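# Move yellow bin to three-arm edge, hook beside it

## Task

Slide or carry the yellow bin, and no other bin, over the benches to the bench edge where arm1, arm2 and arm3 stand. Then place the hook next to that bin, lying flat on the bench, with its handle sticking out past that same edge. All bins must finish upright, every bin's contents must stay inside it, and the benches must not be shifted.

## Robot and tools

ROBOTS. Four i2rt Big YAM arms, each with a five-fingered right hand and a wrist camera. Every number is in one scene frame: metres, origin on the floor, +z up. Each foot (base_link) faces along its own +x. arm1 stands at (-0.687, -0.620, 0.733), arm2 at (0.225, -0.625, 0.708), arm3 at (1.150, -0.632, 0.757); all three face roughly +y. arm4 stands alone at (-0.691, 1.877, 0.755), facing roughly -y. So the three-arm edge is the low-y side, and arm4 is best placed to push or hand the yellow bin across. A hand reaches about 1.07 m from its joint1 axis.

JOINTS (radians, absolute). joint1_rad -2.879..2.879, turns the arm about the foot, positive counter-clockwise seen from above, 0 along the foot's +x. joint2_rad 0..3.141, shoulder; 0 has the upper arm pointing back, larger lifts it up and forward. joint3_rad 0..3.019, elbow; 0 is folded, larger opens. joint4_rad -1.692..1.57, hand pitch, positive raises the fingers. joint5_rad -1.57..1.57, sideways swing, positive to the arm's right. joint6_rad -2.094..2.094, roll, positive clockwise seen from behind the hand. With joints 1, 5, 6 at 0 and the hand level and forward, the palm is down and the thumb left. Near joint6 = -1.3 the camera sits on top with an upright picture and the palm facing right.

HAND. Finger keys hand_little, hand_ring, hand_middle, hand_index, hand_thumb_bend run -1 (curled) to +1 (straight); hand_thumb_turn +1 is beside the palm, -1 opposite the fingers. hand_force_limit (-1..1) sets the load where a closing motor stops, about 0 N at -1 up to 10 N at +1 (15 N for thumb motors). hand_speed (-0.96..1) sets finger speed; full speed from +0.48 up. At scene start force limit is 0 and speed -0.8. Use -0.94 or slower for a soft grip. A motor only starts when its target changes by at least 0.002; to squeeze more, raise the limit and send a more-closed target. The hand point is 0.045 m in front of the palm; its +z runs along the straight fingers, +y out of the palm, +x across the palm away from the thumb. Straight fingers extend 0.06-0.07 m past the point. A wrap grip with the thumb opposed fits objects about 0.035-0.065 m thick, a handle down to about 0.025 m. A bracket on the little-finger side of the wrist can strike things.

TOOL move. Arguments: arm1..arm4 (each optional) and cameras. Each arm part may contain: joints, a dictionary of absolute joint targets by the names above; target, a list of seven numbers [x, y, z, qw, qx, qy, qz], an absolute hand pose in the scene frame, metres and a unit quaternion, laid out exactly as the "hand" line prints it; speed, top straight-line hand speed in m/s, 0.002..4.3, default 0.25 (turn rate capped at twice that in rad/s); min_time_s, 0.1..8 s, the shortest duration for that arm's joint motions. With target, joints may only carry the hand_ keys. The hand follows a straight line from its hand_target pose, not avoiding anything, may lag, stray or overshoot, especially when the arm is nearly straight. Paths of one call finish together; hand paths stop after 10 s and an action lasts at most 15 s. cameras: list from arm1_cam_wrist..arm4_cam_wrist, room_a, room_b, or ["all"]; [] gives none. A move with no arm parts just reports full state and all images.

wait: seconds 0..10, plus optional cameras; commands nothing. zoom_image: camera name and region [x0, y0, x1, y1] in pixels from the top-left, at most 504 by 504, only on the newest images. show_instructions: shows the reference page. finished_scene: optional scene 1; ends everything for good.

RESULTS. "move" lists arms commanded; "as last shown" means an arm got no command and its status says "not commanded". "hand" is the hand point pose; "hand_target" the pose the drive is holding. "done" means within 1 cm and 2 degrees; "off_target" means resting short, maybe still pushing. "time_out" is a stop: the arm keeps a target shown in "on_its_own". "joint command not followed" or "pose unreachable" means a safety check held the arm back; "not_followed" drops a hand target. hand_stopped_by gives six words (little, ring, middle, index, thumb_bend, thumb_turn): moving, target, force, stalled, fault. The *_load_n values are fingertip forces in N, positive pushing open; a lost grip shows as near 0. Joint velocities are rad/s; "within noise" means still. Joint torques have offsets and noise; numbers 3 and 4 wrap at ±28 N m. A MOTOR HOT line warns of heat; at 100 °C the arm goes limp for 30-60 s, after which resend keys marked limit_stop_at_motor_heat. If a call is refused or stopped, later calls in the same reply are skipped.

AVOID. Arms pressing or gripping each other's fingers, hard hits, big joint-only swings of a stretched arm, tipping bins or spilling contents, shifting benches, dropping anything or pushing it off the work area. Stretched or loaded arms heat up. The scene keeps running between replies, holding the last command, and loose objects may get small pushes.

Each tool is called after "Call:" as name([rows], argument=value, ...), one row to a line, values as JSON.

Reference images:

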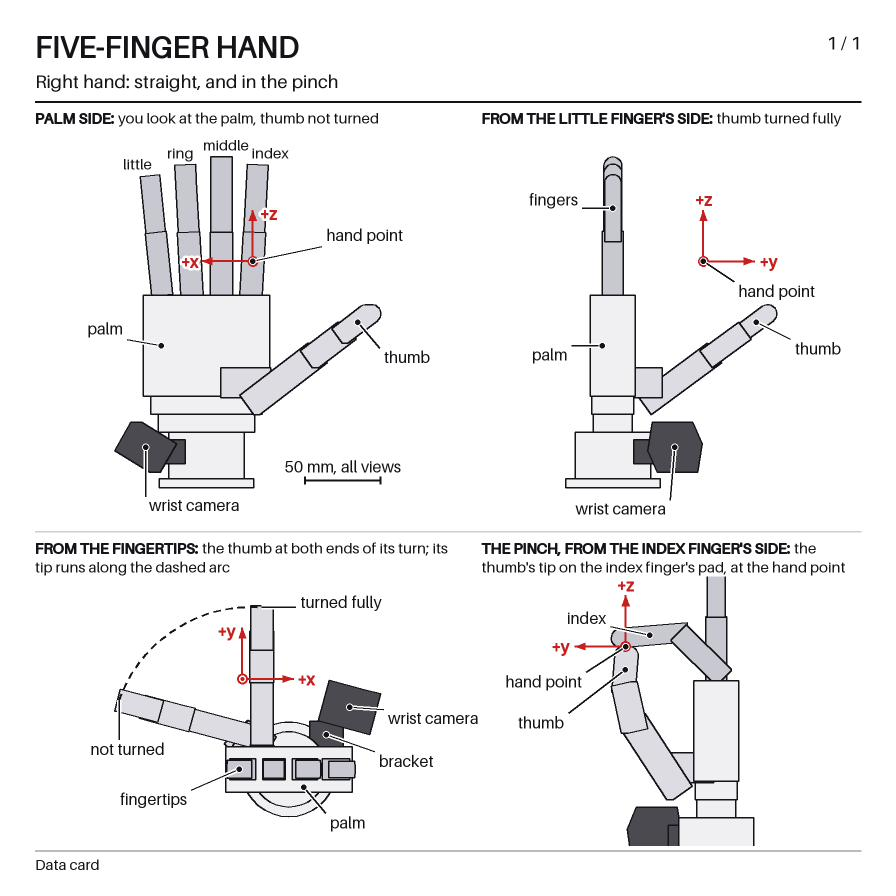

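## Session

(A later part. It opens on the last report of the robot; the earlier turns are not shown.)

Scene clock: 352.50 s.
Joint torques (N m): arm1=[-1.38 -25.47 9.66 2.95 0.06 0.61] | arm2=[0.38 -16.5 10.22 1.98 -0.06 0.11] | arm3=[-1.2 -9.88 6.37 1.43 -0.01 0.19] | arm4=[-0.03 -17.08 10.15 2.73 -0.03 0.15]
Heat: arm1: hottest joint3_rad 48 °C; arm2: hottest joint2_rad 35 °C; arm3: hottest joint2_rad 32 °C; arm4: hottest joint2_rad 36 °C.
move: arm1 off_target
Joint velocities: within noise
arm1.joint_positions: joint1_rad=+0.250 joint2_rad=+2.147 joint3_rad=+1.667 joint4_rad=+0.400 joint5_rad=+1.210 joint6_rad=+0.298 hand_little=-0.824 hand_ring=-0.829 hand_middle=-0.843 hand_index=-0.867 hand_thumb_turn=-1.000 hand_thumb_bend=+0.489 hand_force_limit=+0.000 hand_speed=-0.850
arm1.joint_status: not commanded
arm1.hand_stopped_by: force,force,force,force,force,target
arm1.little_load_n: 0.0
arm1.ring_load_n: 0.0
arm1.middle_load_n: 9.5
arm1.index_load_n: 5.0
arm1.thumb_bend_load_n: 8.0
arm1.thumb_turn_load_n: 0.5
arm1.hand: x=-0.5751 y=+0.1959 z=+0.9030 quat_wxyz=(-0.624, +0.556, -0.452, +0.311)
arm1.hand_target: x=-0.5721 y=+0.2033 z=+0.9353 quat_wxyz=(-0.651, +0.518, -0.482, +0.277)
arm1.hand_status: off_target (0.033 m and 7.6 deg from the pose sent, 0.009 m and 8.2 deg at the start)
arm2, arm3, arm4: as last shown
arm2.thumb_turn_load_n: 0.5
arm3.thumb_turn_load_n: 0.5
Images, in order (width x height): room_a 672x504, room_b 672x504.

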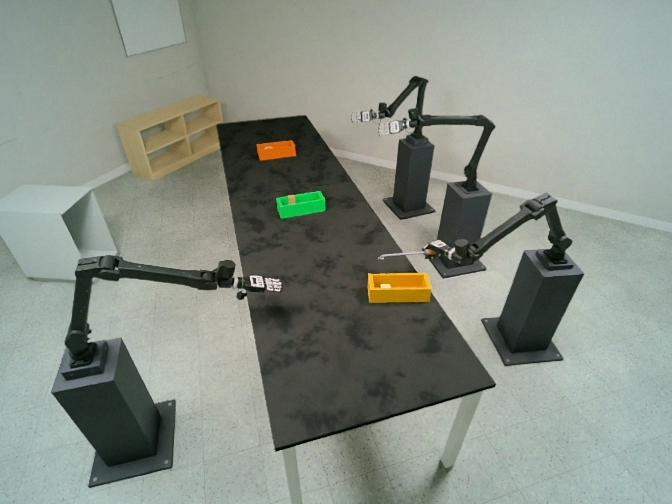

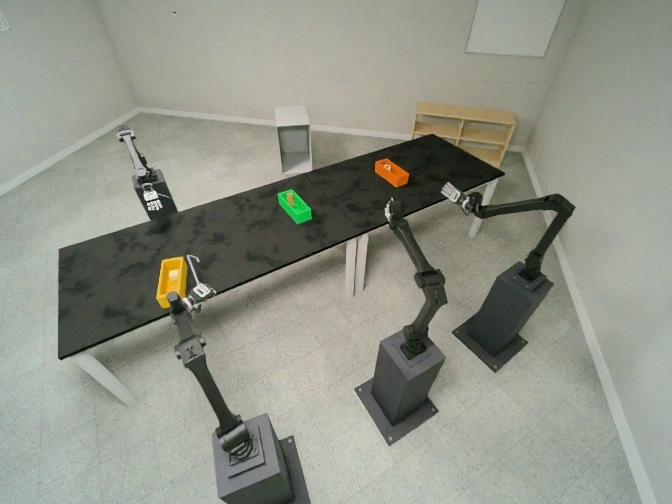

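Call:
wait(seconds=0.1, cameras=["arm1_cam_wrist", "room_b", "arm2_cam_wrist", "arm4_cam_wrist"])

Call:
zoom_image(camera="room_b", region=[180, 260, 230, 310])

Scene clock: 355.20 s.
Joint torques (N m): arm1=[-1.38 -25.41 9.68 2.97 0.06 0.6] | arm2=[0.38 -16.5 10.25 1.96 -0.06 0.13] | arm3=[-1.14 -9.93 6.37 1.43 -0.01 0.19] | arm4=[-0.73 -16.91 10.14 2.76 -0.02 0.17]
Heat: arm1: hottest joint3_rad 47 °C; arm2: hottest joint2_rad 35 °C; arm3: hottest joint2_rad 32 °C; arm4: hottest joint2_rad 36 °C.
Joint velocities: within noise
arm1.joint_positions: joint1_rad=+0.250 joint2_rad=+2.147 joint3_rad=+1.667 joint4_rad=+0.400 joint5_rad=+1.210 joint6_rad=+0.298 hand_little=-0.824 hand_ring=-0.829 hand_middle=-0.843 hand_index=-0.867 hand_thumb_turn=-1.000 hand_thumb_bend=+0.489 hand_force_limit=+0.000 hand_speed=-0.850
arm1.joint_status: not commanded
arm1.hand_stopped_by: force,force,force,force,force,target
arm1.little_load_n: 0.0
arm1.ring_load_n: 0.0
arm1.middle_load_n: 9.0
arm1.index_load_n: 4.5
arm1.thumb_bend_load_n: 7.5
arm1.thumb_turn_load_n: 0.5
arm1.hand: x=-0.5751 y=+0.1959 z=+0.9030 quat_wxyz=(-0.624, +0.556, -0.452, +0.311)
arm1.hand_target: x=-0.5721 y=+0.2033 z=+0.9353 quat_wxyz=(-0.651, +0.518, -0.482, +0.277)
arm1.hand_status: off_target (0.033 m and 7.6 deg from the pose sent, 0.009 m and 8.2 deg at the start)
arm2.joint_positions: joint1_rad=-0.296 joint2_rad=+1.402 joint3_rad=+1.409 joint4_rad=-0.291 joint5_rad=+0.203 joint6_rad=-1.038 hand_little=+1.000 hand_ring=+1.000 hand_middle=+1.000 hand_index=+1.000 hand_thumb_turn=-1.000 hand_thumb_bend=+0.700 hand_force_limit=+0.600 hand_speed=-0.500
arm2.joint_status: not commanded
arm2.hand_stopped_by: target,target,target,target,target,target
arm2.little_load_n: 0.0
arm2.ring_load_n: 0.0
arm2.middle_load_n: 0.0
arm2.index_load_n: 0.0
arm2.thumb_bend_load_n: 0.0
arm2.thumb_turn_load_n: 0.0
arm2.hand: x=+0.4961 y=-0.0476 z=+1.1054 quat_wxyz=(-0.415, +0.764, +0.222, +0.442)
arm2.hand_target: x=+0.4967 y=-0.0507 z=+1.0993 quat_wxyz=(-0.412, +0.768, +0.221, +0.437)
arm2.hand_status: not commanded
arm3.joint_positions: joint1_rad=+0.251 joint2_rad=+1.533 joint3_rad=+0.931 joint4_rad=+0.618 joint5_rad=+0.327 joint6_rad=-1.233 hand_little=+1.000 hand_ring=+1.000 hand_middle=+1.000 hand_index=+1.000 hand_thumb_turn=-1.000 hand_thumb_bend=+0.600 hand_force_limit=+0.500 hand_speed=-0.600
arm3.joint_status: not commanded
arm3.hand_stopped_by: target,target,target,target,target,target
arm3.little_load_n: 0.0
arm3.ring_load_n: 0.0
arm3.middle_load_n: 0.0
arm3.index_load_n: 0.0
arm3.thumb_bend_load_n: 0.0
arm3.thumb_turn_load_n: 0.0
arm3.hand: x=+1.0548 y=+0.0018 z=+1.0102 quat_wxyz=(-0.583, +0.575, +0.399, +0.412)
arm3.hand_target: x=+1.0501 y=-0.0001 z=+1.0000 quat_wxyz=(-0.579, +0.579, +0.406, +0.406)
arm3.hand_status: not commanded
arm4.joint_positions: joint1_rad=+0.057 joint2_rad=+1.989 joint3_rad=+1.579 joint4_rad=+0.107 joint5_rad=+0.012 joint6_rad=-0.004 hand_little=+1.000 hand_ring=+1.000 hand_middle=+1.000 hand_index=+1.000 hand_thumb_turn=+1.000 hand_thumb_bend=+1.000 hand_force_limit=+0.000 hand_speed=-0.800
arm4.joint_status: not commanded
arm4.hand_stopped_by: target,target,target,target,target,target
arm4.little_load_n: 0.0
arm4.ring_load_n: 0.0
arm4.middle_load_n: 0.0
arm4.index_load_n: 0.0
arm4.thumb_bend_load_n: 0.0
arm4.thumb_turn_load_n: 0.0
arm4.hand: x=-0.6447 y=+1.0508 z=+0.9102 quat_wxyz=(-0.001, +0.007, -0.807, +0.591)
arm4.hand_target: x=-0.6521 y=+1.0501 z=+0.9198 quat_wxyz=(+0.000, +0.000, -0.800, +0.600)
arm4.hand_status: not commanded
wait: 0.10 s; at rest from the start
pictures: arm1_cam_wrist, arm2_cam_wrist, arm4_cam_wrist, room_b
Images, in order (width x height): arm1_cam_wrist 672x504, arm2_cam_wrist 672x504, arm4_cam_wrist 672x504, room_b 672x504.

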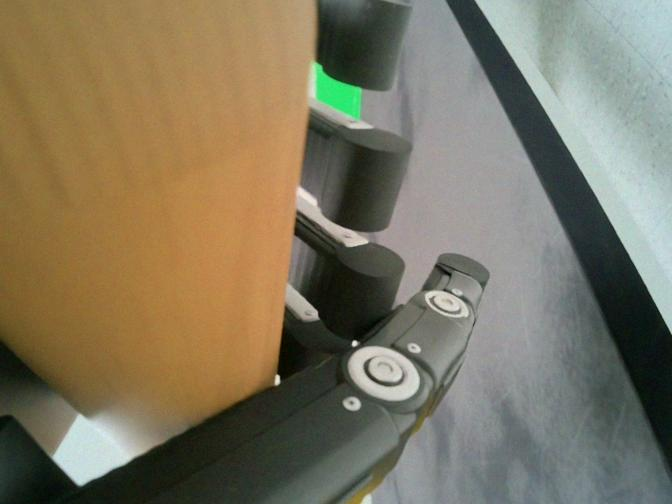

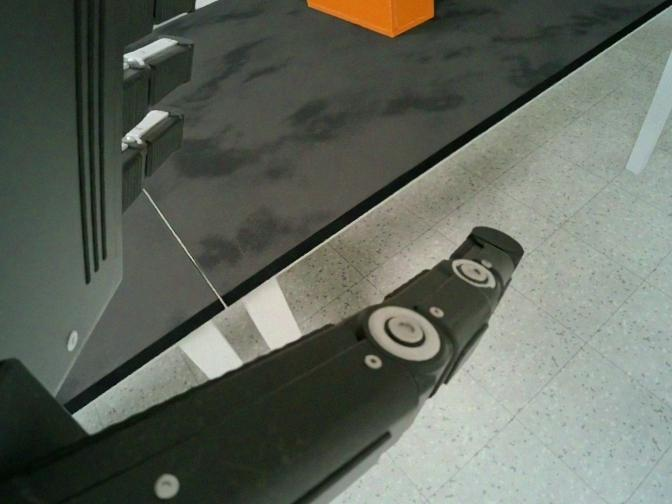

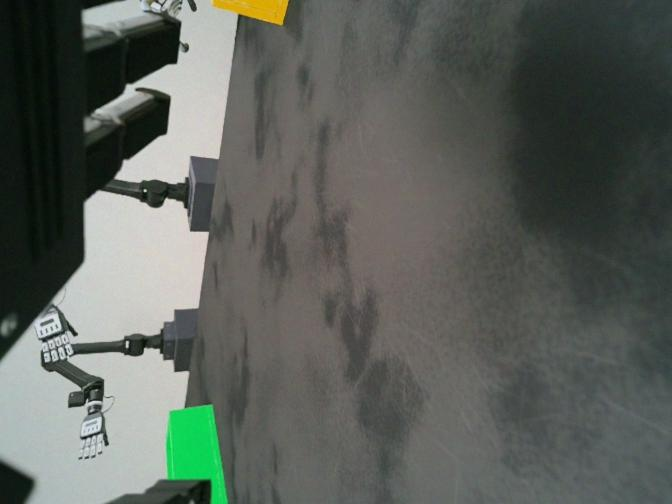

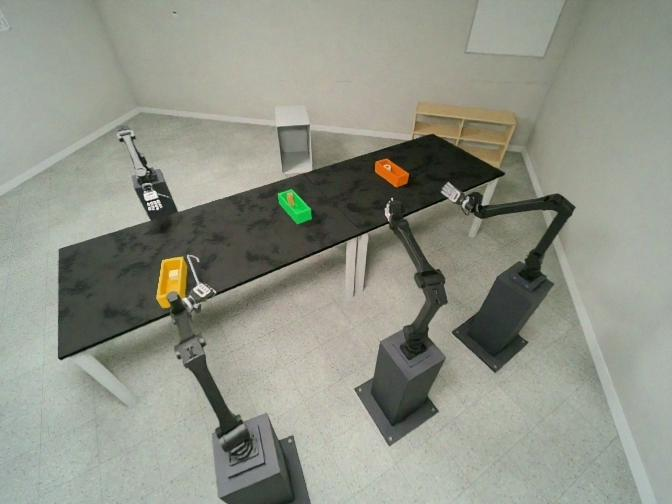

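Scaled by 10.080 from the camera's image (finer frame: 960x720).

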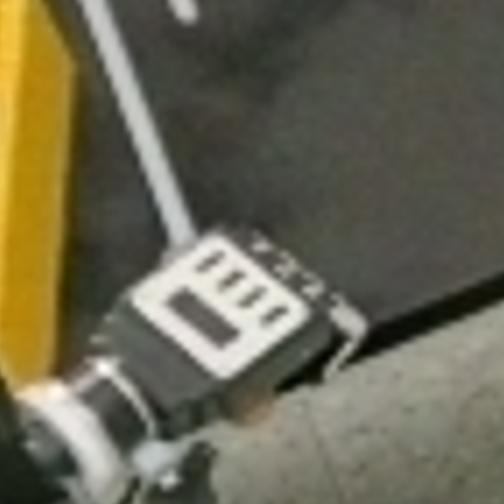

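Call:
move(arm1={"target": [-0.573, 0.222, 0.885, -0.6509, 0.5172, -0.4823, 0.2763], "speed": 0.06}, cameras=["room_a", "room_b"])

Call:
zoom_image(camera="room_b", region=[140, 230, 240, 330])

Call:
zoom_image(camera="room_a", region=[360, 220, 500, 320])

Scene clock: 358.17 s.
Joint torques (N m): arm1=[-1.2 -25.82 11.69 2.93 0.06 0.6] | arm2=[0.38 -16.67 10.25 1.99 -0.06 0.11] | arm3=[-1.14 -9.88 6.37 1.43 -0.01 0.19] | arm4=[-0.85 -16.85 10.03 2.71 -0.01 0.15]
Heat: arm1: hottest joint3_rad 46 °C; arm2: hottest joint2_rad 35 °C; arm3: hottest joint2_rad 32 °C; arm4: hottest joint2_rad 36 °C.
move: arm1 off_target
Joint velocities: within noise
arm1.joint_positions: joint1_rad=+0.250 joint2_rad=+2.244 joint3_rad=+1.667 joint4_rad=+0.469 joint5_rad=+1.210 joint6_rad=+0.298 hand_little=-0.824 hand_ring=-0.829 hand_middle=-0.843 hand_index=-0.867 hand_thumb_turn=-1.000 hand_thumb_bend=+0.489 hand_force_limit=+0.000 hand_speed=-0.850
arm1.joint_status: not commanded
arm1.hand_stopped_by: force,force,force,force,force,target
arm1.little_load_n: 0.0
arm1.ring_load_n: 0.0
arm1.middle_load_n: 9.0
arm1.index_load_n: 5.0
arm1.thumb_bend_load_n: 7.5
arm1.thumb_turn_load_n: 0.5
arm1.hand: x=-0.5753 y=+0.2012 z=+0.8392 quat_wxyz=(-0.617, +0.564, -0.447, +0.318)
arm1.hand_target: x=-0.5733 y=+0.2179 z=+0.8858 quat_wxyz=(-0.651, +0.518, -0.481, +0.276)
arm1.hand_status: off_target (0.050 m and 9.2 deg from the pose sent, 0.032 m and 7.6 deg at the start)
arm2, arm3, arm4: as last shown
arm2.thumb_turn_load_n: 0.5
arm3.little_load_n: 0.5
Images, in order (width x height): room_a 672x504, room_b 672x504.

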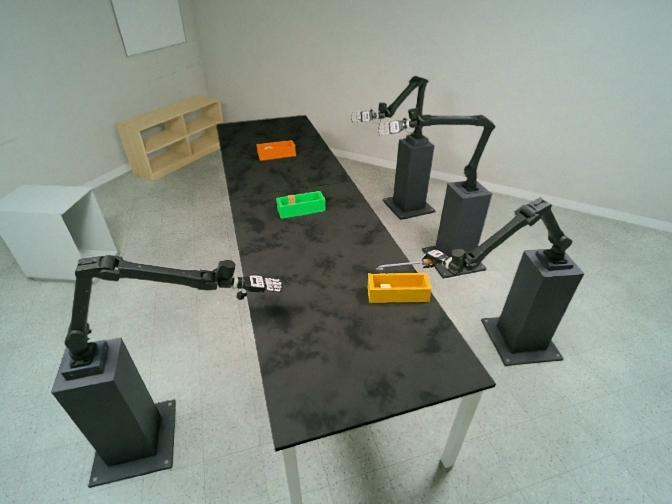

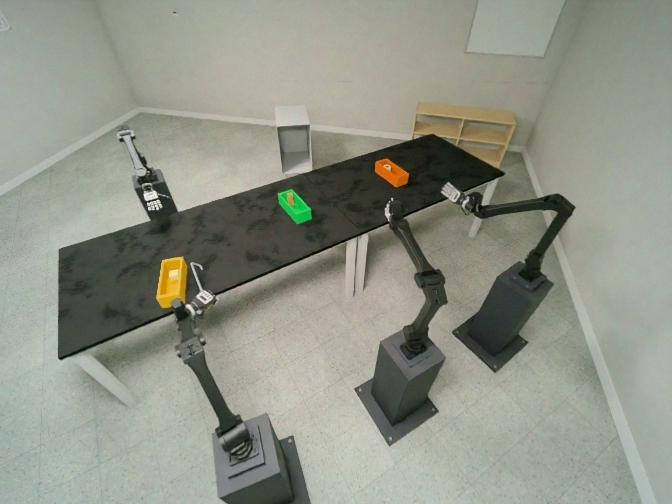

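Scaled by 5.040 from the camera's image (finer frame: 960x720).

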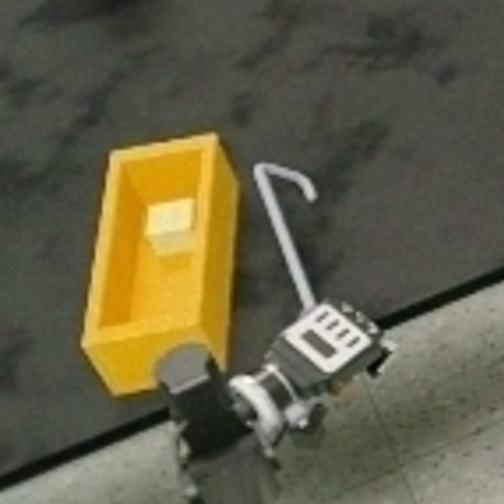

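Scaled by 3.600 from the camera's image (finer frame: 960x720).

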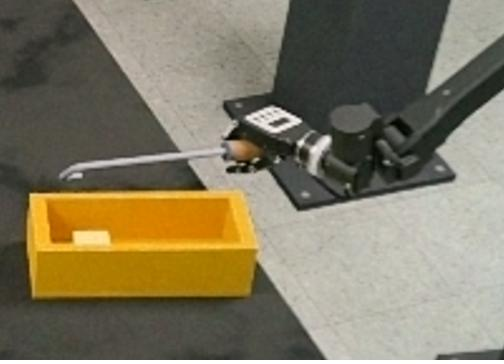

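Call:
move(arm1={"target": [-0.573, 0.224, 0.862, -0.6509, 0.5172, -0.4823, 0.2763], "speed": 0.05}, cameras=["room_a", "room_b"])

Call:
zoom_image(camera="room_b", region=[140, 230, 240, 330])

Call:
zoom_image(camera="room_a", region=[360, 220, 500, 320])

Scene clock: 360.10 s.
Joint torques (N m): arm1=[-1.32 -26.52 11.74 2.93 0.05 0.6] | arm2=[0.38 -16.44 10.25 1.95 -0.06 0.12] | arm3=[-1.2 -9.88 6.37 1.43 -0.01 0.19] | arm4=[-0.73 -16.97 10.09 2.77 0 0.16]
Heat: arm1: hottest joint3_rad 46 °C; arm2: hottest joint2_rad 35 °C; arm3: hottest joint2_rad 32 °C; arm4: hottest joint2_rad 36 °C.
move: arm1 off_target
Joint velocities: within noise
arm1.joint_positions: joint1_rad=+0.250 joint2_rad=+2.286 joint3_rad=+1.667 joint4_rad=+0.507 joint5_rad=+1.210 joint6_rad=+0.298 hand_little=-0.824 hand_ring=-0.829 hand_middle=-0.843 hand_index=-0.867 hand_thumb_turn=-1.000 hand_thumb_bend=+0.489 hand_force_limit=+0.000 hand_speed=-0.850
arm1.joint_status: not commanded
arm1.hand_stopped_by: force,force,force,force,force,target
arm1.little_load_n: 0.0
arm1.ring_load_n: 0.0
arm1.middle_load_n: 9.5
arm1.index_load_n: 5.0
arm1.thumb_bend_load_n: 7.5
arm1.thumb_turn_load_n: 0.5
arm1.hand: x=-0.5753 y=+0.2022 z=+0.8129 quat_wxyz=(-0.616, +0.565, -0.447, +0.319)
arm1.hand_target: x=-0.5733 y=+0.2198 z=+0.8626 quat_wxyz=(-0.651, +0.518, -0.481, +0.276)
arm1.hand_status: off_target (0.054 m and 9.4 deg from the pose sent, 0.032 m and 9.2 deg at the start)
arm2, arm3, arm4: as last shown
arm2.middle_load_n: -0.5
arm3.little_load_n: 0.0
arm4.thumb_turn_load_n: -0.5
Images, in order (width x height): room_a 672x504, room_b 672x504.

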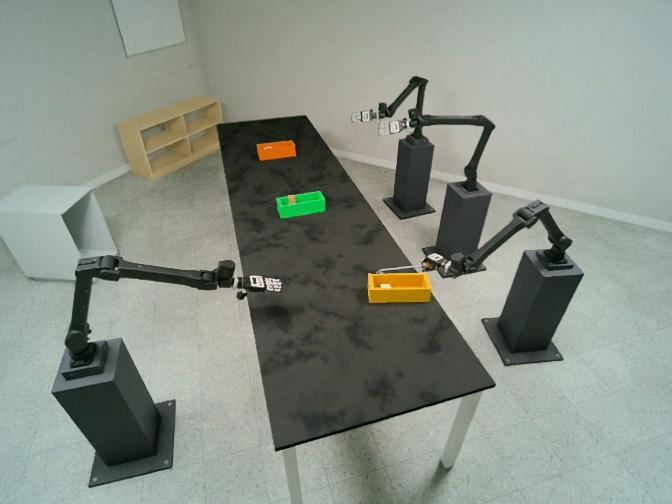

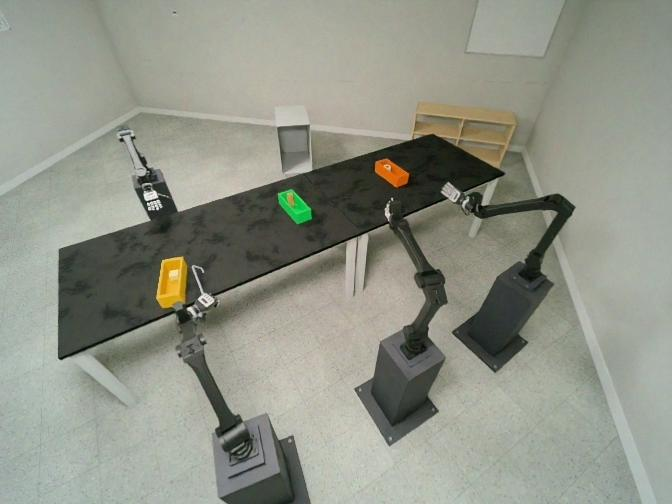

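Scaled by 5.040 from the camera's image (finer frame: 960x720).

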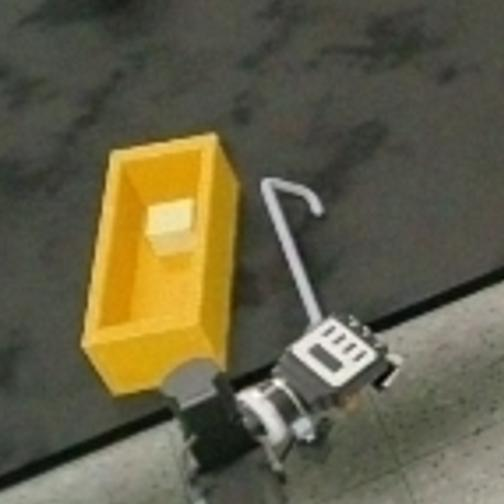

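Scaled by 3.600 from the camera's image (finer frame: 960x720).

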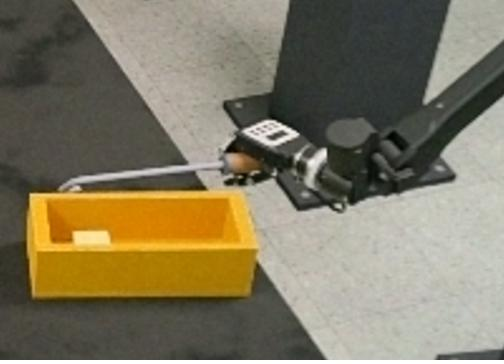

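Call:
move(arm1={"target": [-0.573, 0.219, 0.892, -0.6509, 0.5172, -0.4823, 0.2763], "speed": 0.06}, cameras=[])

Scene clock: 363.37 s.
Joint torques (N m): arm1=[-1.32 -30.15 10.63 1.87 0.07 0.55] | arm2=[0.5 -16.62 10.24 1.99 -0.06 0.12] | arm3=[-1.14 -9.93 6.37 1.43 -0.01 0.19] | arm4=[-0.62 -17.49 10.19 2.63 -0.05 0.15]
Heat: arm1: hottest joint3_rad 45 °C; arm2: hottest joint2_rad 35 °C; arm3: hottest joint2_rad 32 °C; arm4: hottest joint2_rad 36 °C.
move: arm1 off_target
Joint velocities: within noise
arm1.joint_positions: joint1_rad=+0.250 joint2_rad=+2.280 joint3_rad=+1.667 joint4_rad=+0.500 joint5_rad=+1.210 joint6_rad=+0.298 hand_little=-0.824 hand_ring=-0.829 hand_middle=-0.843 hand_index=-0.867 hand_thumb_turn=-1.000 hand_thumb_bend=+0.489 hand_force_limit=+0.000 hand_speed=-0.850
arm1.joint_status: not commanded
arm1.hand_stopped_by: force,force,force,force,force,target
arm1.little_load_n: 0.0
arm1.ring_load_n: 0.0
arm1.middle_load_n: 9.5
arm1.index_load_n: 5.0
arm1.thumb_bend_load_n: 7.5
arm1.thumb_turn_load_n: 0.5
arm1.hand: x=-0.5753 y=+0.2020 z=+0.8164 quat_wxyz=(-0.615, +0.566, -0.446, +0.319)
arm1.hand_target: x=-0.5730 y=+0.2148 z=+0.8914 quat_wxyz=(-0.652, +0.517, -0.481, +0.277)
arm1.hand_status: off_target (0.077 m and 9.4 deg from the pose sent, 0.081 m and 9.4 deg at the start)
arm2, arm3, arm4: as last shown
arm2.middle_load_n: 0.0
arm4.thumb_turn_load_n: 0.0

Call:
move(arm1={"target": [-0.573, 0.205, 0.915, -0.6509, 0.5172, -0.4823, 0.2763], "speed": 0.08}, cameras=[])

Scene clock: 364.80 s.
Joint torques (N m): arm1=[-1.2 -28.98 9.13 1.89 0.1 0.56] | arm2=[0.44 -16.62 10.25 1.99 -0.05 0.11] | arm3=[-1.14 -9.88 6.37 1.44 -0.01 0.19] | arm4=[-0.97 -16.91 10.25 2.71 -0.03 0.17]
Heat: arm1: hottest joint3_rad 45 °C; arm2: hottest joint2_rad 35 °C; arm3: hottest joint2_rad 32 °C; arm4: hottest joint2_rad 36 °C.
move: arm1 off_target
Joint velocities: within noise
arm1.joint_positions: joint1_rad=+0.250 joint2_rad=+2.212 joint3_rad=+1.653 joint4_rad=+0.477 joint5_rad=+1.210 joint6_rad=+0.297 hand_little=-0.824 hand_ring=-0.829 hand_middle=-0.843 hand_index=-0.867 hand_thumb_turn=-1.000 hand_thumb_bend=+0.489 hand_force_limit=+0.000 hand_speed=-0.850
arm1.joint_status: not commanded
arm1.hand_stopped_by: force,force,force,force,force,target
arm1.little_load_n: 0.0
arm1.ring_load_n: 0.0
arm1.middle_load_n: 9.5
arm1.index_load_n: 5.0
arm1.thumb_bend_load_n: 7.5
arm1.thumb_turn_load_n: 0.5
arm1.hand: x=-0.5751 y=+0.1983 z=+0.8585 quat_wxyz=(-0.623, +0.557, -0.451, +0.312)
arm1.hand_target: x=-0.5729 y=+0.2033 z=+0.9143 quat_wxyz=(-0.651, +0.517, -0.481, +0.277)
arm1.hand_status: off_target (0.057 m and 7.8 deg from the pose sent, 0.098 m and 9.4 deg at the start)
arm2, arm3, arm4: as last shown

Call:
move(arm1={"joints": {"hand_index": 0.95, "hand_speed": -0.7}}, cameras=["room_a", "room_b", "arm1_cam_wrist"])

Call:
zoom_image(camera="room_b", region=[140, 230, 240, 330])

Call:
zoom_image(camera="room_a", region=[360, 220, 500, 320])

Scene clock: 367.67 s.
Joint torques (N m): arm1=[-1.26 -28.92 9.18 1.96 0.1 0.57] | arm2=[0.5 -16.44 10.29 2.03 -0.06 0.11] | arm3=[-1.14 -9.93 6.38 1.43 -0.01 0.19] | arm4=[-0.97 -17.38 10.07 2.65 0 0.15]
Heat: arm1: hottest joint3_rad 45 °C; arm2: hottest joint2_rad 35 °C; arm3: hottest joint2_rad 32 °C; arm4: hottest joint2_rad 36 °C.
move: arm1 done
Joint velocities: within noise
arm1.joint_positions: joint1_rad=+0.250 joint2_rad=+2.212 joint3_rad=+1.652 joint4_rad=+0.475 joint5_rad=+1.210 joint6_rad=+0.296 hand_little=-0.824 hand_ring=-0.829 hand_middle=-0.843 hand_index=+0.950 hand_thumb_turn=-1.000 hand_thumb_bend=+0.489 hand_force_limit=+0.000 hand_speed=-0.700
arm1.joint_status: all done
arm1.hand_stopped_by: force,force,force,target,force,target
arm1.little_load_n: 0.0
arm1.ring_load_n: 0.0
arm1.middle_load_n: 7.5
arm1.index_load_n: -0.5
arm1.thumb_bend_load_n: 8.0
arm1.thumb_turn_load_n: 2.0
arm1.hand: x=-0.5751 y=+0.1980 z=+0.8581 quat_wxyz=(-0.623, +0.558, -0.451, +0.313)
arm1.hand_target: x=-0.5729 y=+0.2032 z=+0.9145 quat_wxyz=(-0.652, +0.517, -0.481, +0.277)
arm1.hand_status: not commanded
arm2, arm3, arm4: as last shown
pictures: arm1_cam_wrist, room_a, room_b
Images, in order (width x height): arm1_cam_wrist 672x504, room_a 672x504, room_b 672x504.

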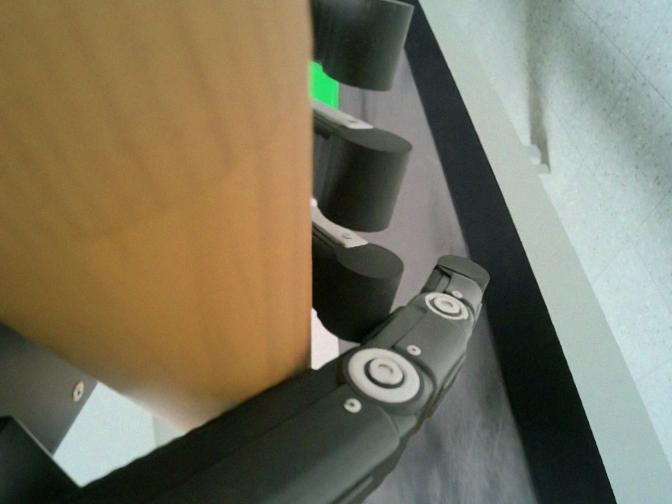

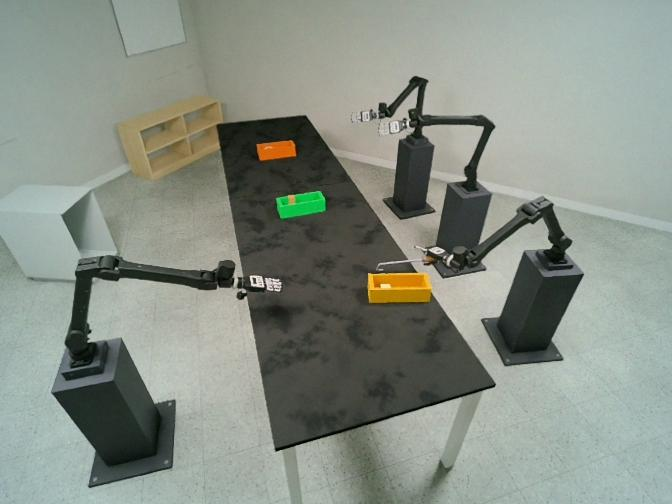

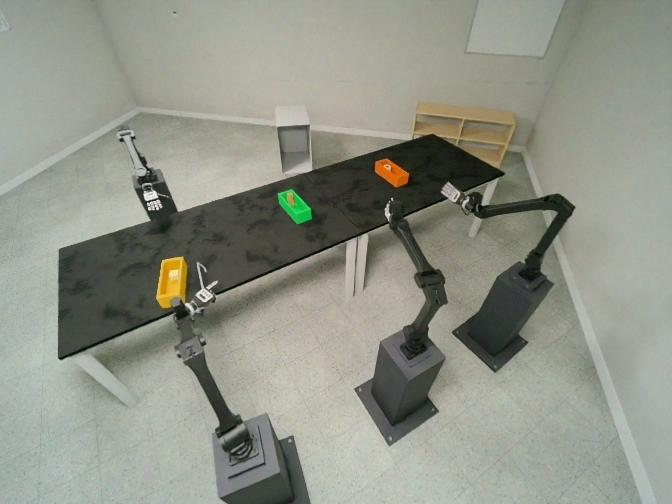

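Scaled by 5.040 from the camera's image (finer frame: 960x720).

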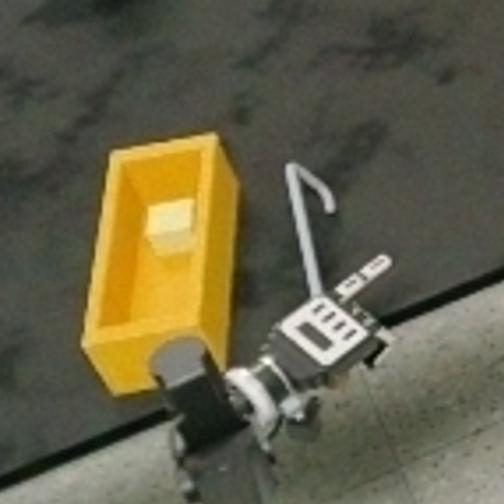

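Scaled by 3.600 from the camera's image (finer frame: 960x720).

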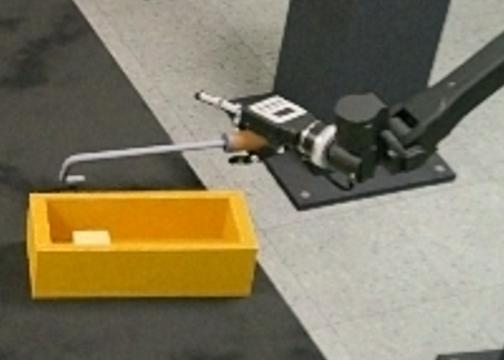

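Call:
move(arm1={"joints": {"hand_index": -0.88, "hand_force_limit": -0.2, "hand_speed": -0.85}}, cameras=["room_a", "room_b"])

Call:
zoom_image(camera="room_b", region=[140, 230, 240, 330])

Call:
zoom_image(camera="room_a", region=[360, 220, 500, 320])

Scene clock: 373.93 s.
Joint torques (N m): arm1=[-1.2 -28.98 9.21 1.95 0.1 0.57] | arm2=[0.56 -16.56 10.28 2 -0.07 0.11] | arm3=[-1.14 -9.88 6.38 1.43 -0.01 0.19] | arm4=[-0.21 -16.91 10.03 2.65 -0.02 0.16]
Heat: arm1: hottest joint3_rad 45 °C; arm2: hottest joint2_rad 35 °C; arm3: hottest joint2_rad 32 °C; arm4: hottest joint2_rad 36 °C.
move: arm1 off_target
Joint velocities: within noise
arm1.joint_positions: joint1_rad=+0.250 joint2_rad=+2.212 joint3_rad=+1.652 joint4_rad=+0.475 joint5_rad=+1.210 joint6_rad=+0.296 hand_little=-0.824 hand_ring=-0.829 hand_middle=-0.843 hand_index=-0.619 hand_thumb_turn=-1.000 hand_thumb_bend=+0.489 hand_force_limit=-0.200 hand_speed=-0.850
arm1.joint_status: hand_index off_target (ended at -0.619, target -0.880); the others done
arm1.hand_stopped_by: force,force,force,force,force,target
arm1.little_load_n: 0.0
arm1.ring_load_n: 0.0
arm1.middle_load_n: 7.0
arm1.index_load_n: 4.5
arm1.thumb_bend_load_n: 8.0
arm1.thumb_turn_load_n: 2.0
arm1.hand: x=-0.5751 y=+0.1980 z=+0.8581 quat_wxyz=(-0.623, +0.558, -0.451, +0.313)
arm1.hand_target: x=-0.5729 y=+0.2032 z=+0.9145 quat_wxyz=(-0.652, +0.517, -0.481, +0.277)
arm1.hand_status: not commanded
arm2, arm3, arm4: as last shown
arm2.thumb_turn_load_n: 0.0
arm3.thumb_turn_load_n: 0.5
arm4.thumb_turn_load_n: -0.5
Images, in order (width x height): room_a 672x504, room_b 672x504.

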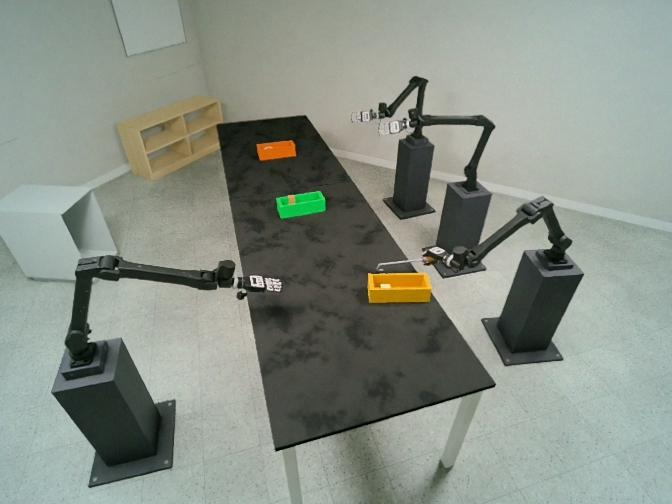

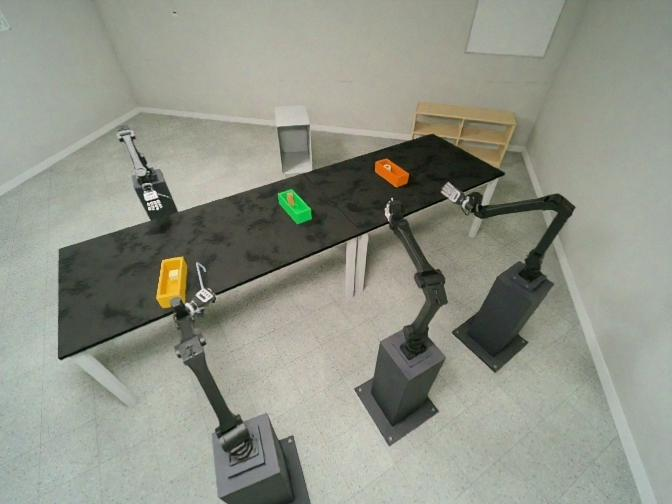

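Scaled by 5.040 from the camera's image (finer frame: 960x720).

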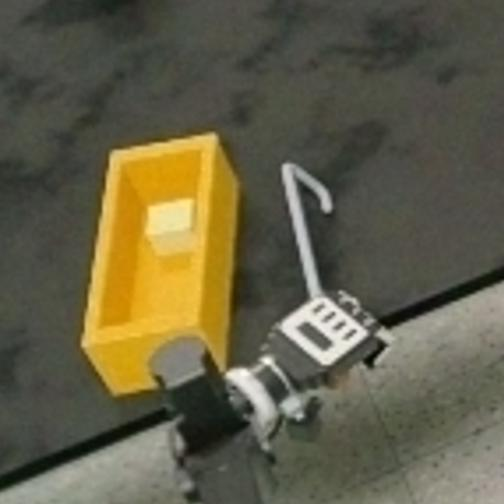

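Scaled by 3.600 from the camera's image (finer frame: 960x720).

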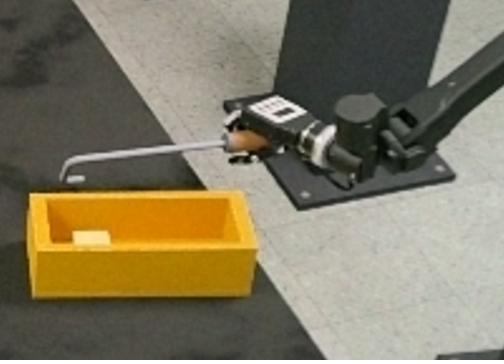

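Call:
move(arm1={"target": [-0.603, 0.21, 0.9, -0.6509, 0.5172, -0.4823, 0.2763], "speed": 0.06}, cameras=[])

Call:
move(arm1={"target": [-0.603, 0.21, 0.872, -0.6509, 0.5172, -0.4823, 0.2763], "speed": 0.05}, cameras=["room_a", "room_b"])

Call:
zoom_image(camera="room_b", region=[140, 230, 240, 330])

Call:
zoom_image(camera="room_a", region=[360, 220, 500, 320])

Scene clock: 375.50 s.
Joint torques (N m): arm1=[-0.26 -26.05 10.81 2.3 0.2 0.61] | arm2=[0.38 -16.62 10.24 1.99 -0.07 0.12] | arm3=[-1.14 -9.88 6.37 1.43 -0.01 0.19] | arm4=[-0.62 -17.14 10.06 2.66 0.02 0.15]
Heat: arm1: hottest joint3_rad 44 °C; arm2: hottest joint2_rad 35 °C; arm3: hottest joint2_rad 32 °C; arm4: hottest joint2_rad 36 °C.
move: arm1 off_target
Joint velocities: within noise
arm1.joint_positions: joint1_rad=+0.280 joint2_rad=+2.212 joint3_rad=+1.651 joint4_rad=+0.475 joint5_rad=+1.248 joint6_rad=+0.296 hand_little=-0.824 hand_ring=-0.829 hand_middle=-0.843 hand_index=-0.619 hand_thumb_turn=-1.000 hand_thumb_bend=+0.489 hand_force_limit=-0.200 hand_speed=-0.850
arm1.joint_status: not commanded
arm1.hand_stopped_by: force,force,force,force,force,target
arm1.little_load_n: 0.0
arm1.ring_load_n: 0.0
arm1.middle_load_n: 7.0
arm1.index_load_n: 4.5
arm1.thumb_bend_load_n: 8.0
arm1.thumb_turn_load_n: 2.0
arm1.hand: x=-0.5946 y=+0.1948 z=+0.8582 quat_wxyz=(-0.622, +0.555, -0.452, +0.317)
arm1.hand_target: x=-0.6031 y=+0.2074 z=+0.9004 quat_wxyz=(-0.651, +0.517, -0.481, +0.276)
arm1.hand_status: off_target (0.045 m and 8.0 deg from the pose sent, 0.052 m and 7.9 deg at the start)
arm2, arm3, arm4: as last shown
arm2.thumb_turn_load_n: 0.5
arm3.thumb_turn_load_n: 0.0
arm4.thumb_turn_load_n: 0.0

Scene clock: 376.60 s.
Joint torques (N m): arm1=[-0.26 -25.64 9.89 2.77 0.16 0.51] | arm2=[0.44 -16.38 10.28 1.95 -0.07 0.11] | arm3=[-1.14 -9.93 6.37 1.43 -0.01 0.19] | arm4=[-1.03 -17.2 10.13 2.65 0 0.15]
Heat: arm1: hottest joint3_rad 44 °C; arm2: hottest joint2_rad 35 °C; arm3: hottest joint2_rad 32 °C; arm4: hottest joint2_rad 36 °C.
move: arm1 off_target
Joint velocities: within noise
arm1.joint_positions: joint1_rad=+0.280 joint2_rad=+2.242 joint3_rad=+1.651 joint4_rad=+0.507 joint5_rad=+1.249 joint6_rad=+0.308 hand_little=-0.824 hand_ring=-0.829 hand_middle=-0.843 hand_index=-0.619 hand_thumb_turn=-1.000 hand_thumb_bend=+0.489 hand_force_limit=-0.200 hand_speed=-0.850
arm1.joint_status: not commanded
arm1.hand_stopped_by: force,force,force,force,force,target
arm1.little_load_n: 0.0
arm1.ring_load_n: 0.0
arm1.middle_load_n: 7.0
arm1.index_load_n: 3.5
arm1.thumb_bend_load_n: 8.0
arm1.thumb_turn_load_n: 2.0
arm1.hand: x=-0.5948 y=+0.1967 z=+0.8411 quat_wxyz=(-0.624, +0.552, -0.456, +0.313)
arm1.hand_target: x=-0.6031 y=+0.2083 z=+0.8722 quat_wxyz=(-0.651, +0.518, -0.482, +0.276)
arm1.hand_status: off_target (0.035 m and 7.2 deg from the pose sent, 0.022 m and 8.0 deg at the start)
arm2.joint_positions: joint1_rad=-0.296 joint2_rad=+1.402 joint3_rad=+1.409 joint4_rad=-0.291 joint5_rad=+0.203 joint6_rad=-1.038 hand_little=+1.000 hand_ring=+1.000 hand_middle=+1.000 hand_index=+1.000 hand_thumb_turn=-1.000 hand_thumb_bend=+0.700 hand_force_limit=+0.600 hand_speed=-0.500
arm2.joint_status: not commanded
arm2.hand_stopped_by: target,target,target,target,target,target
arm2.little_load_n: 0.0
arm2.ring_load_n: 0.0
arm2.middle_load_n: 0.0
arm2.index_load_n: 0.0
arm2.thumb_bend_load_n: 0.0
arm2.thumb_turn_load_n: 0.0
arm2.hand: x=+0.4961 y=-0.0476 z=+1.1054 quat_wxyz=(-0.415, +0.764, +0.222, +0.442)
arm2.hand_target: x=+0.4967 y=-0.0507 z=+1.0993 quat_wxyz=(-0.412, +0.768, +0.221, +0.437)
arm2.hand_status: not commanded
arm3.joint_positions: joint1_rad=+0.251 joint2_rad=+1.533 joint3_rad=+0.931 joint4_rad=+0.618 joint5_rad=+0.327 joint6_rad=-1.233 hand_little=+1.000 hand_ring=+1.000 hand_middle=+1.000 hand_index=+1.000 hand_thumb_turn=-1.000 hand_thumb_bend=+0.600 hand_force_limit=+0.500 hand_speed=-0.600
arm3.joint_status: not commanded
arm3.hand_stopped_by: target,target,target,target,target,target
arm3.little_load_n: 0.0
arm3.ring_load_n: 0.0
arm3.middle_load_n: 0.0
arm3.index_load_n: 0.0
arm3.thumb_bend_load_n: 0.0
arm3.thumb_turn_load_n: 0.0
arm3.hand: x=+1.0548 y=+0.0018 z=+1.0102 quat_wxyz=(-0.583, +0.575, +0.399, +0.412)
arm3.hand_target: x=+1.0501 y=-0.0001 z=+1.0000 quat_wxyz=(-0.579, +0.579, +0.406, +0.406)
arm3.hand_status: not commanded
arm4.joint_positions: joint1_rad=+0.057 joint2_rad=+1.989 joint3_rad=+1.579 joint4_rad=+0.107 joint5_rad=+0.012 joint6_rad=-0.004 hand_little=+1.000 hand_ring=+1.000 hand_middle=+1.000 hand_index=+1.000 hand_thumb_turn=+1.000 hand_thumb_bend=+1.000 hand_force_limit=+0.000 hand_speed=-0.800
arm4.joint_status: not commanded
arm4.hand_stopped_by: target,target,target,target,target,target
arm4.little_load_n: 0.0
arm4.ring_load_n: 0.0
arm4.middle_load_n: 0.0
arm4.index_load_n: 0.0
arm4.thumb_bend_load_n: 0.0
arm4.thumb_turn_load_n: 0.0
arm4.hand: x=-0.6447 y=+1.0508 z=+0.9102 quat_wxyz=(-0.001, +0.007, -0.807, +0.591)
arm4.hand_target: x=-0.6521 y=+1.0501 z=+0.9198 quat_wxyz=(+0.000, +0.000, -0.800, +0.600)
arm4.hand_status: not commanded
Images, in order (width x height): room_a 672x504, room_b 672x504.

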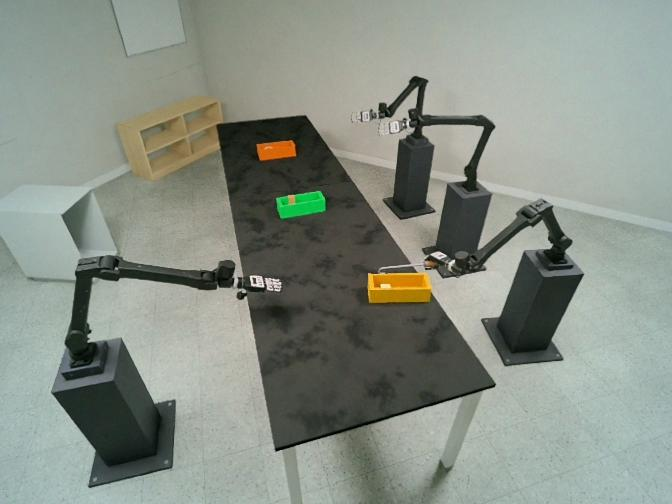

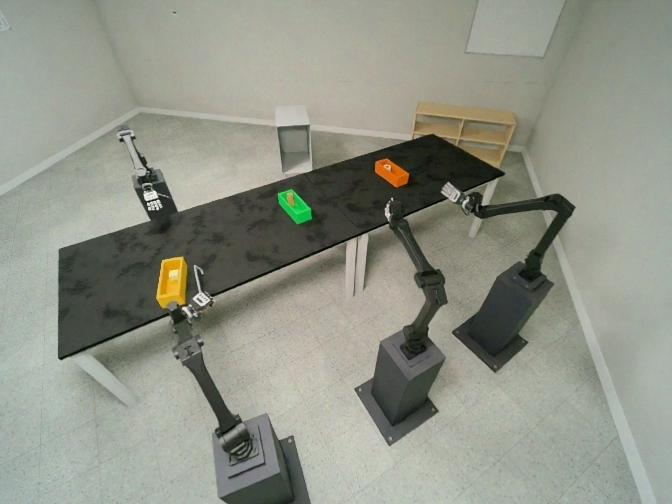

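Scaled by 5.040 from the camera's image (finer frame: 960x720).

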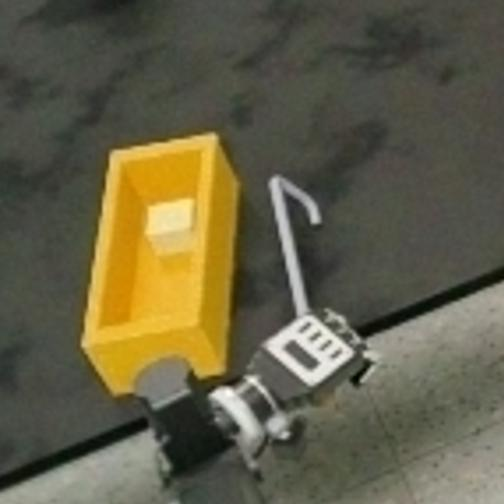

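Scaled by 3.600 from the camera's image (finer frame: 960x720).

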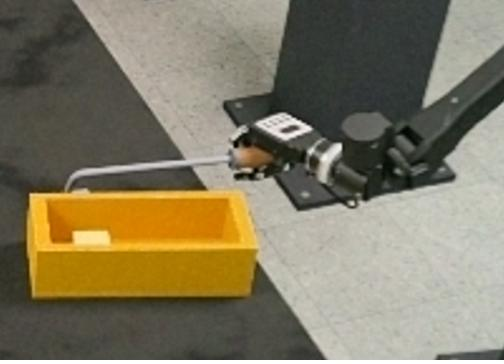

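Call:
move(arm1={"target": [-0.603, 0.212, 0.855, -0.6509, 0.5172, -0.4823, 0.2763], "speed": 0.05}, cameras=["room_a", "room_b"])

Call:
zoom_image(camera="room_b", region=[140, 230, 240, 330])

Call:
zoom_image(camera="room_a", region=[360, 220, 500, 320])

Scene clock: 377.97 s.
Joint torques (N m): arm1=[-0.21 -24.41 10.15 2.54 0.14 0.41] | arm2=[0.5 -16.44 10.3 1.96 -0.06 0.12] | arm3=[-1.14 -9.93 6.38 1.44 -0.01 0.19] | arm4=[-0.85 -17.03 9.95 2.69 0.01 0.13]
Heat: arm1: hottest joint3_rad 44 °C; arm2: hottest joint2_rad 35 °C; arm3: hottest joint2_rad 32 °C; arm4: hottest joint2_rad 36 °C.
move: arm1 off_target
Joint velocities: within noise
arm1.joint_positions: joint1_rad=+0.280 joint2_rad=+2.259 joint3_rad=+1.651 joint4_rad=+0.538 joint5_rad=+1.250 joint6_rad=+0.321 hand_little=-0.824 hand_ring=-0.829 hand_middle=-0.843 hand_index=-0.619 hand_thumb_turn=-1.000 hand_thumb_bend=+0.489 hand_force_limit=-0.200 hand_speed=-0.850
arm1.joint_status: not commanded
arm1.hand_stopped_by: force,force,force,force,force,target
arm1.little_load_n: 0.0
arm1.ring_load_n: 0.0
arm1.middle_load_n: 7.0
arm1.index_load_n: 3.0
arm1.thumb_bend_load_n: 7.5
arm1.thumb_turn_load_n: 2.0
arm1.hand: x=-0.5951 y=+0.1988 z=+0.8334 quat_wxyz=(-0.629, +0.545, -0.462, +0.306)
arm1.hand_target: x=-0.6032 y=+0.2106 z=+0.8554 quat_wxyz=(-0.651, +0.518, -0.482, +0.276)
arm1.hand_status: off_target (0.027 m and 5.7 deg from the pose sent, 0.022 m and 7.2 deg at the start)
arm2, arm3, arm4: as last shown
arm4.ring_load_n: -0.5
arm4.thumb_turn_load_n: -0.5
Images, in order (width x height): room_a 672x504, room_b 672x504.

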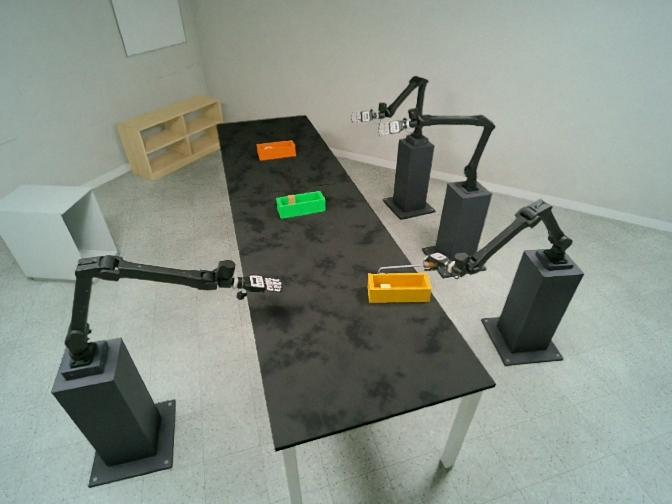

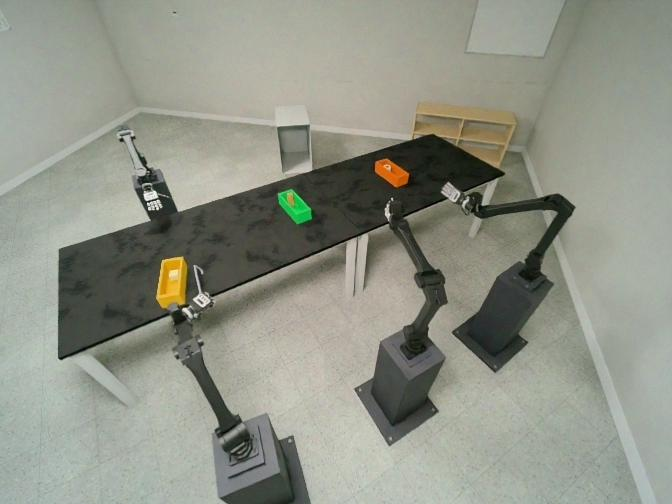

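Scaled by 5.040 from the camera's image (finer frame: 960x720).

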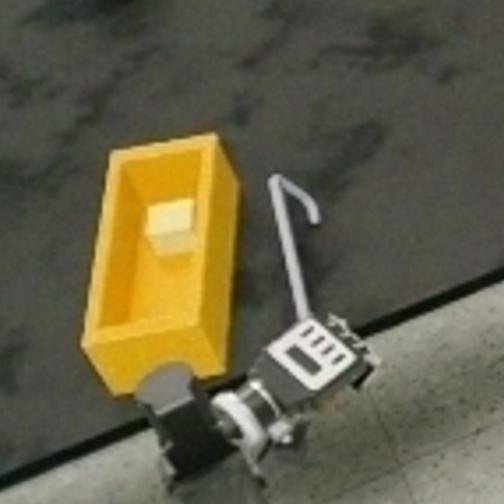

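Scaled by 3.600 from the camera's image (finer frame: 960x720).

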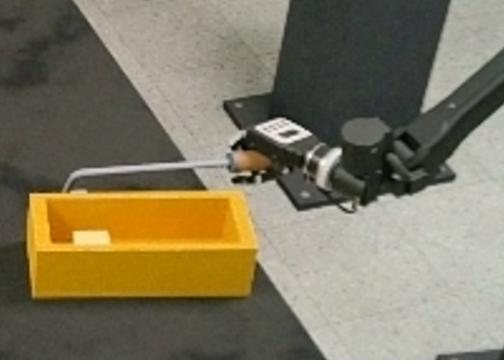

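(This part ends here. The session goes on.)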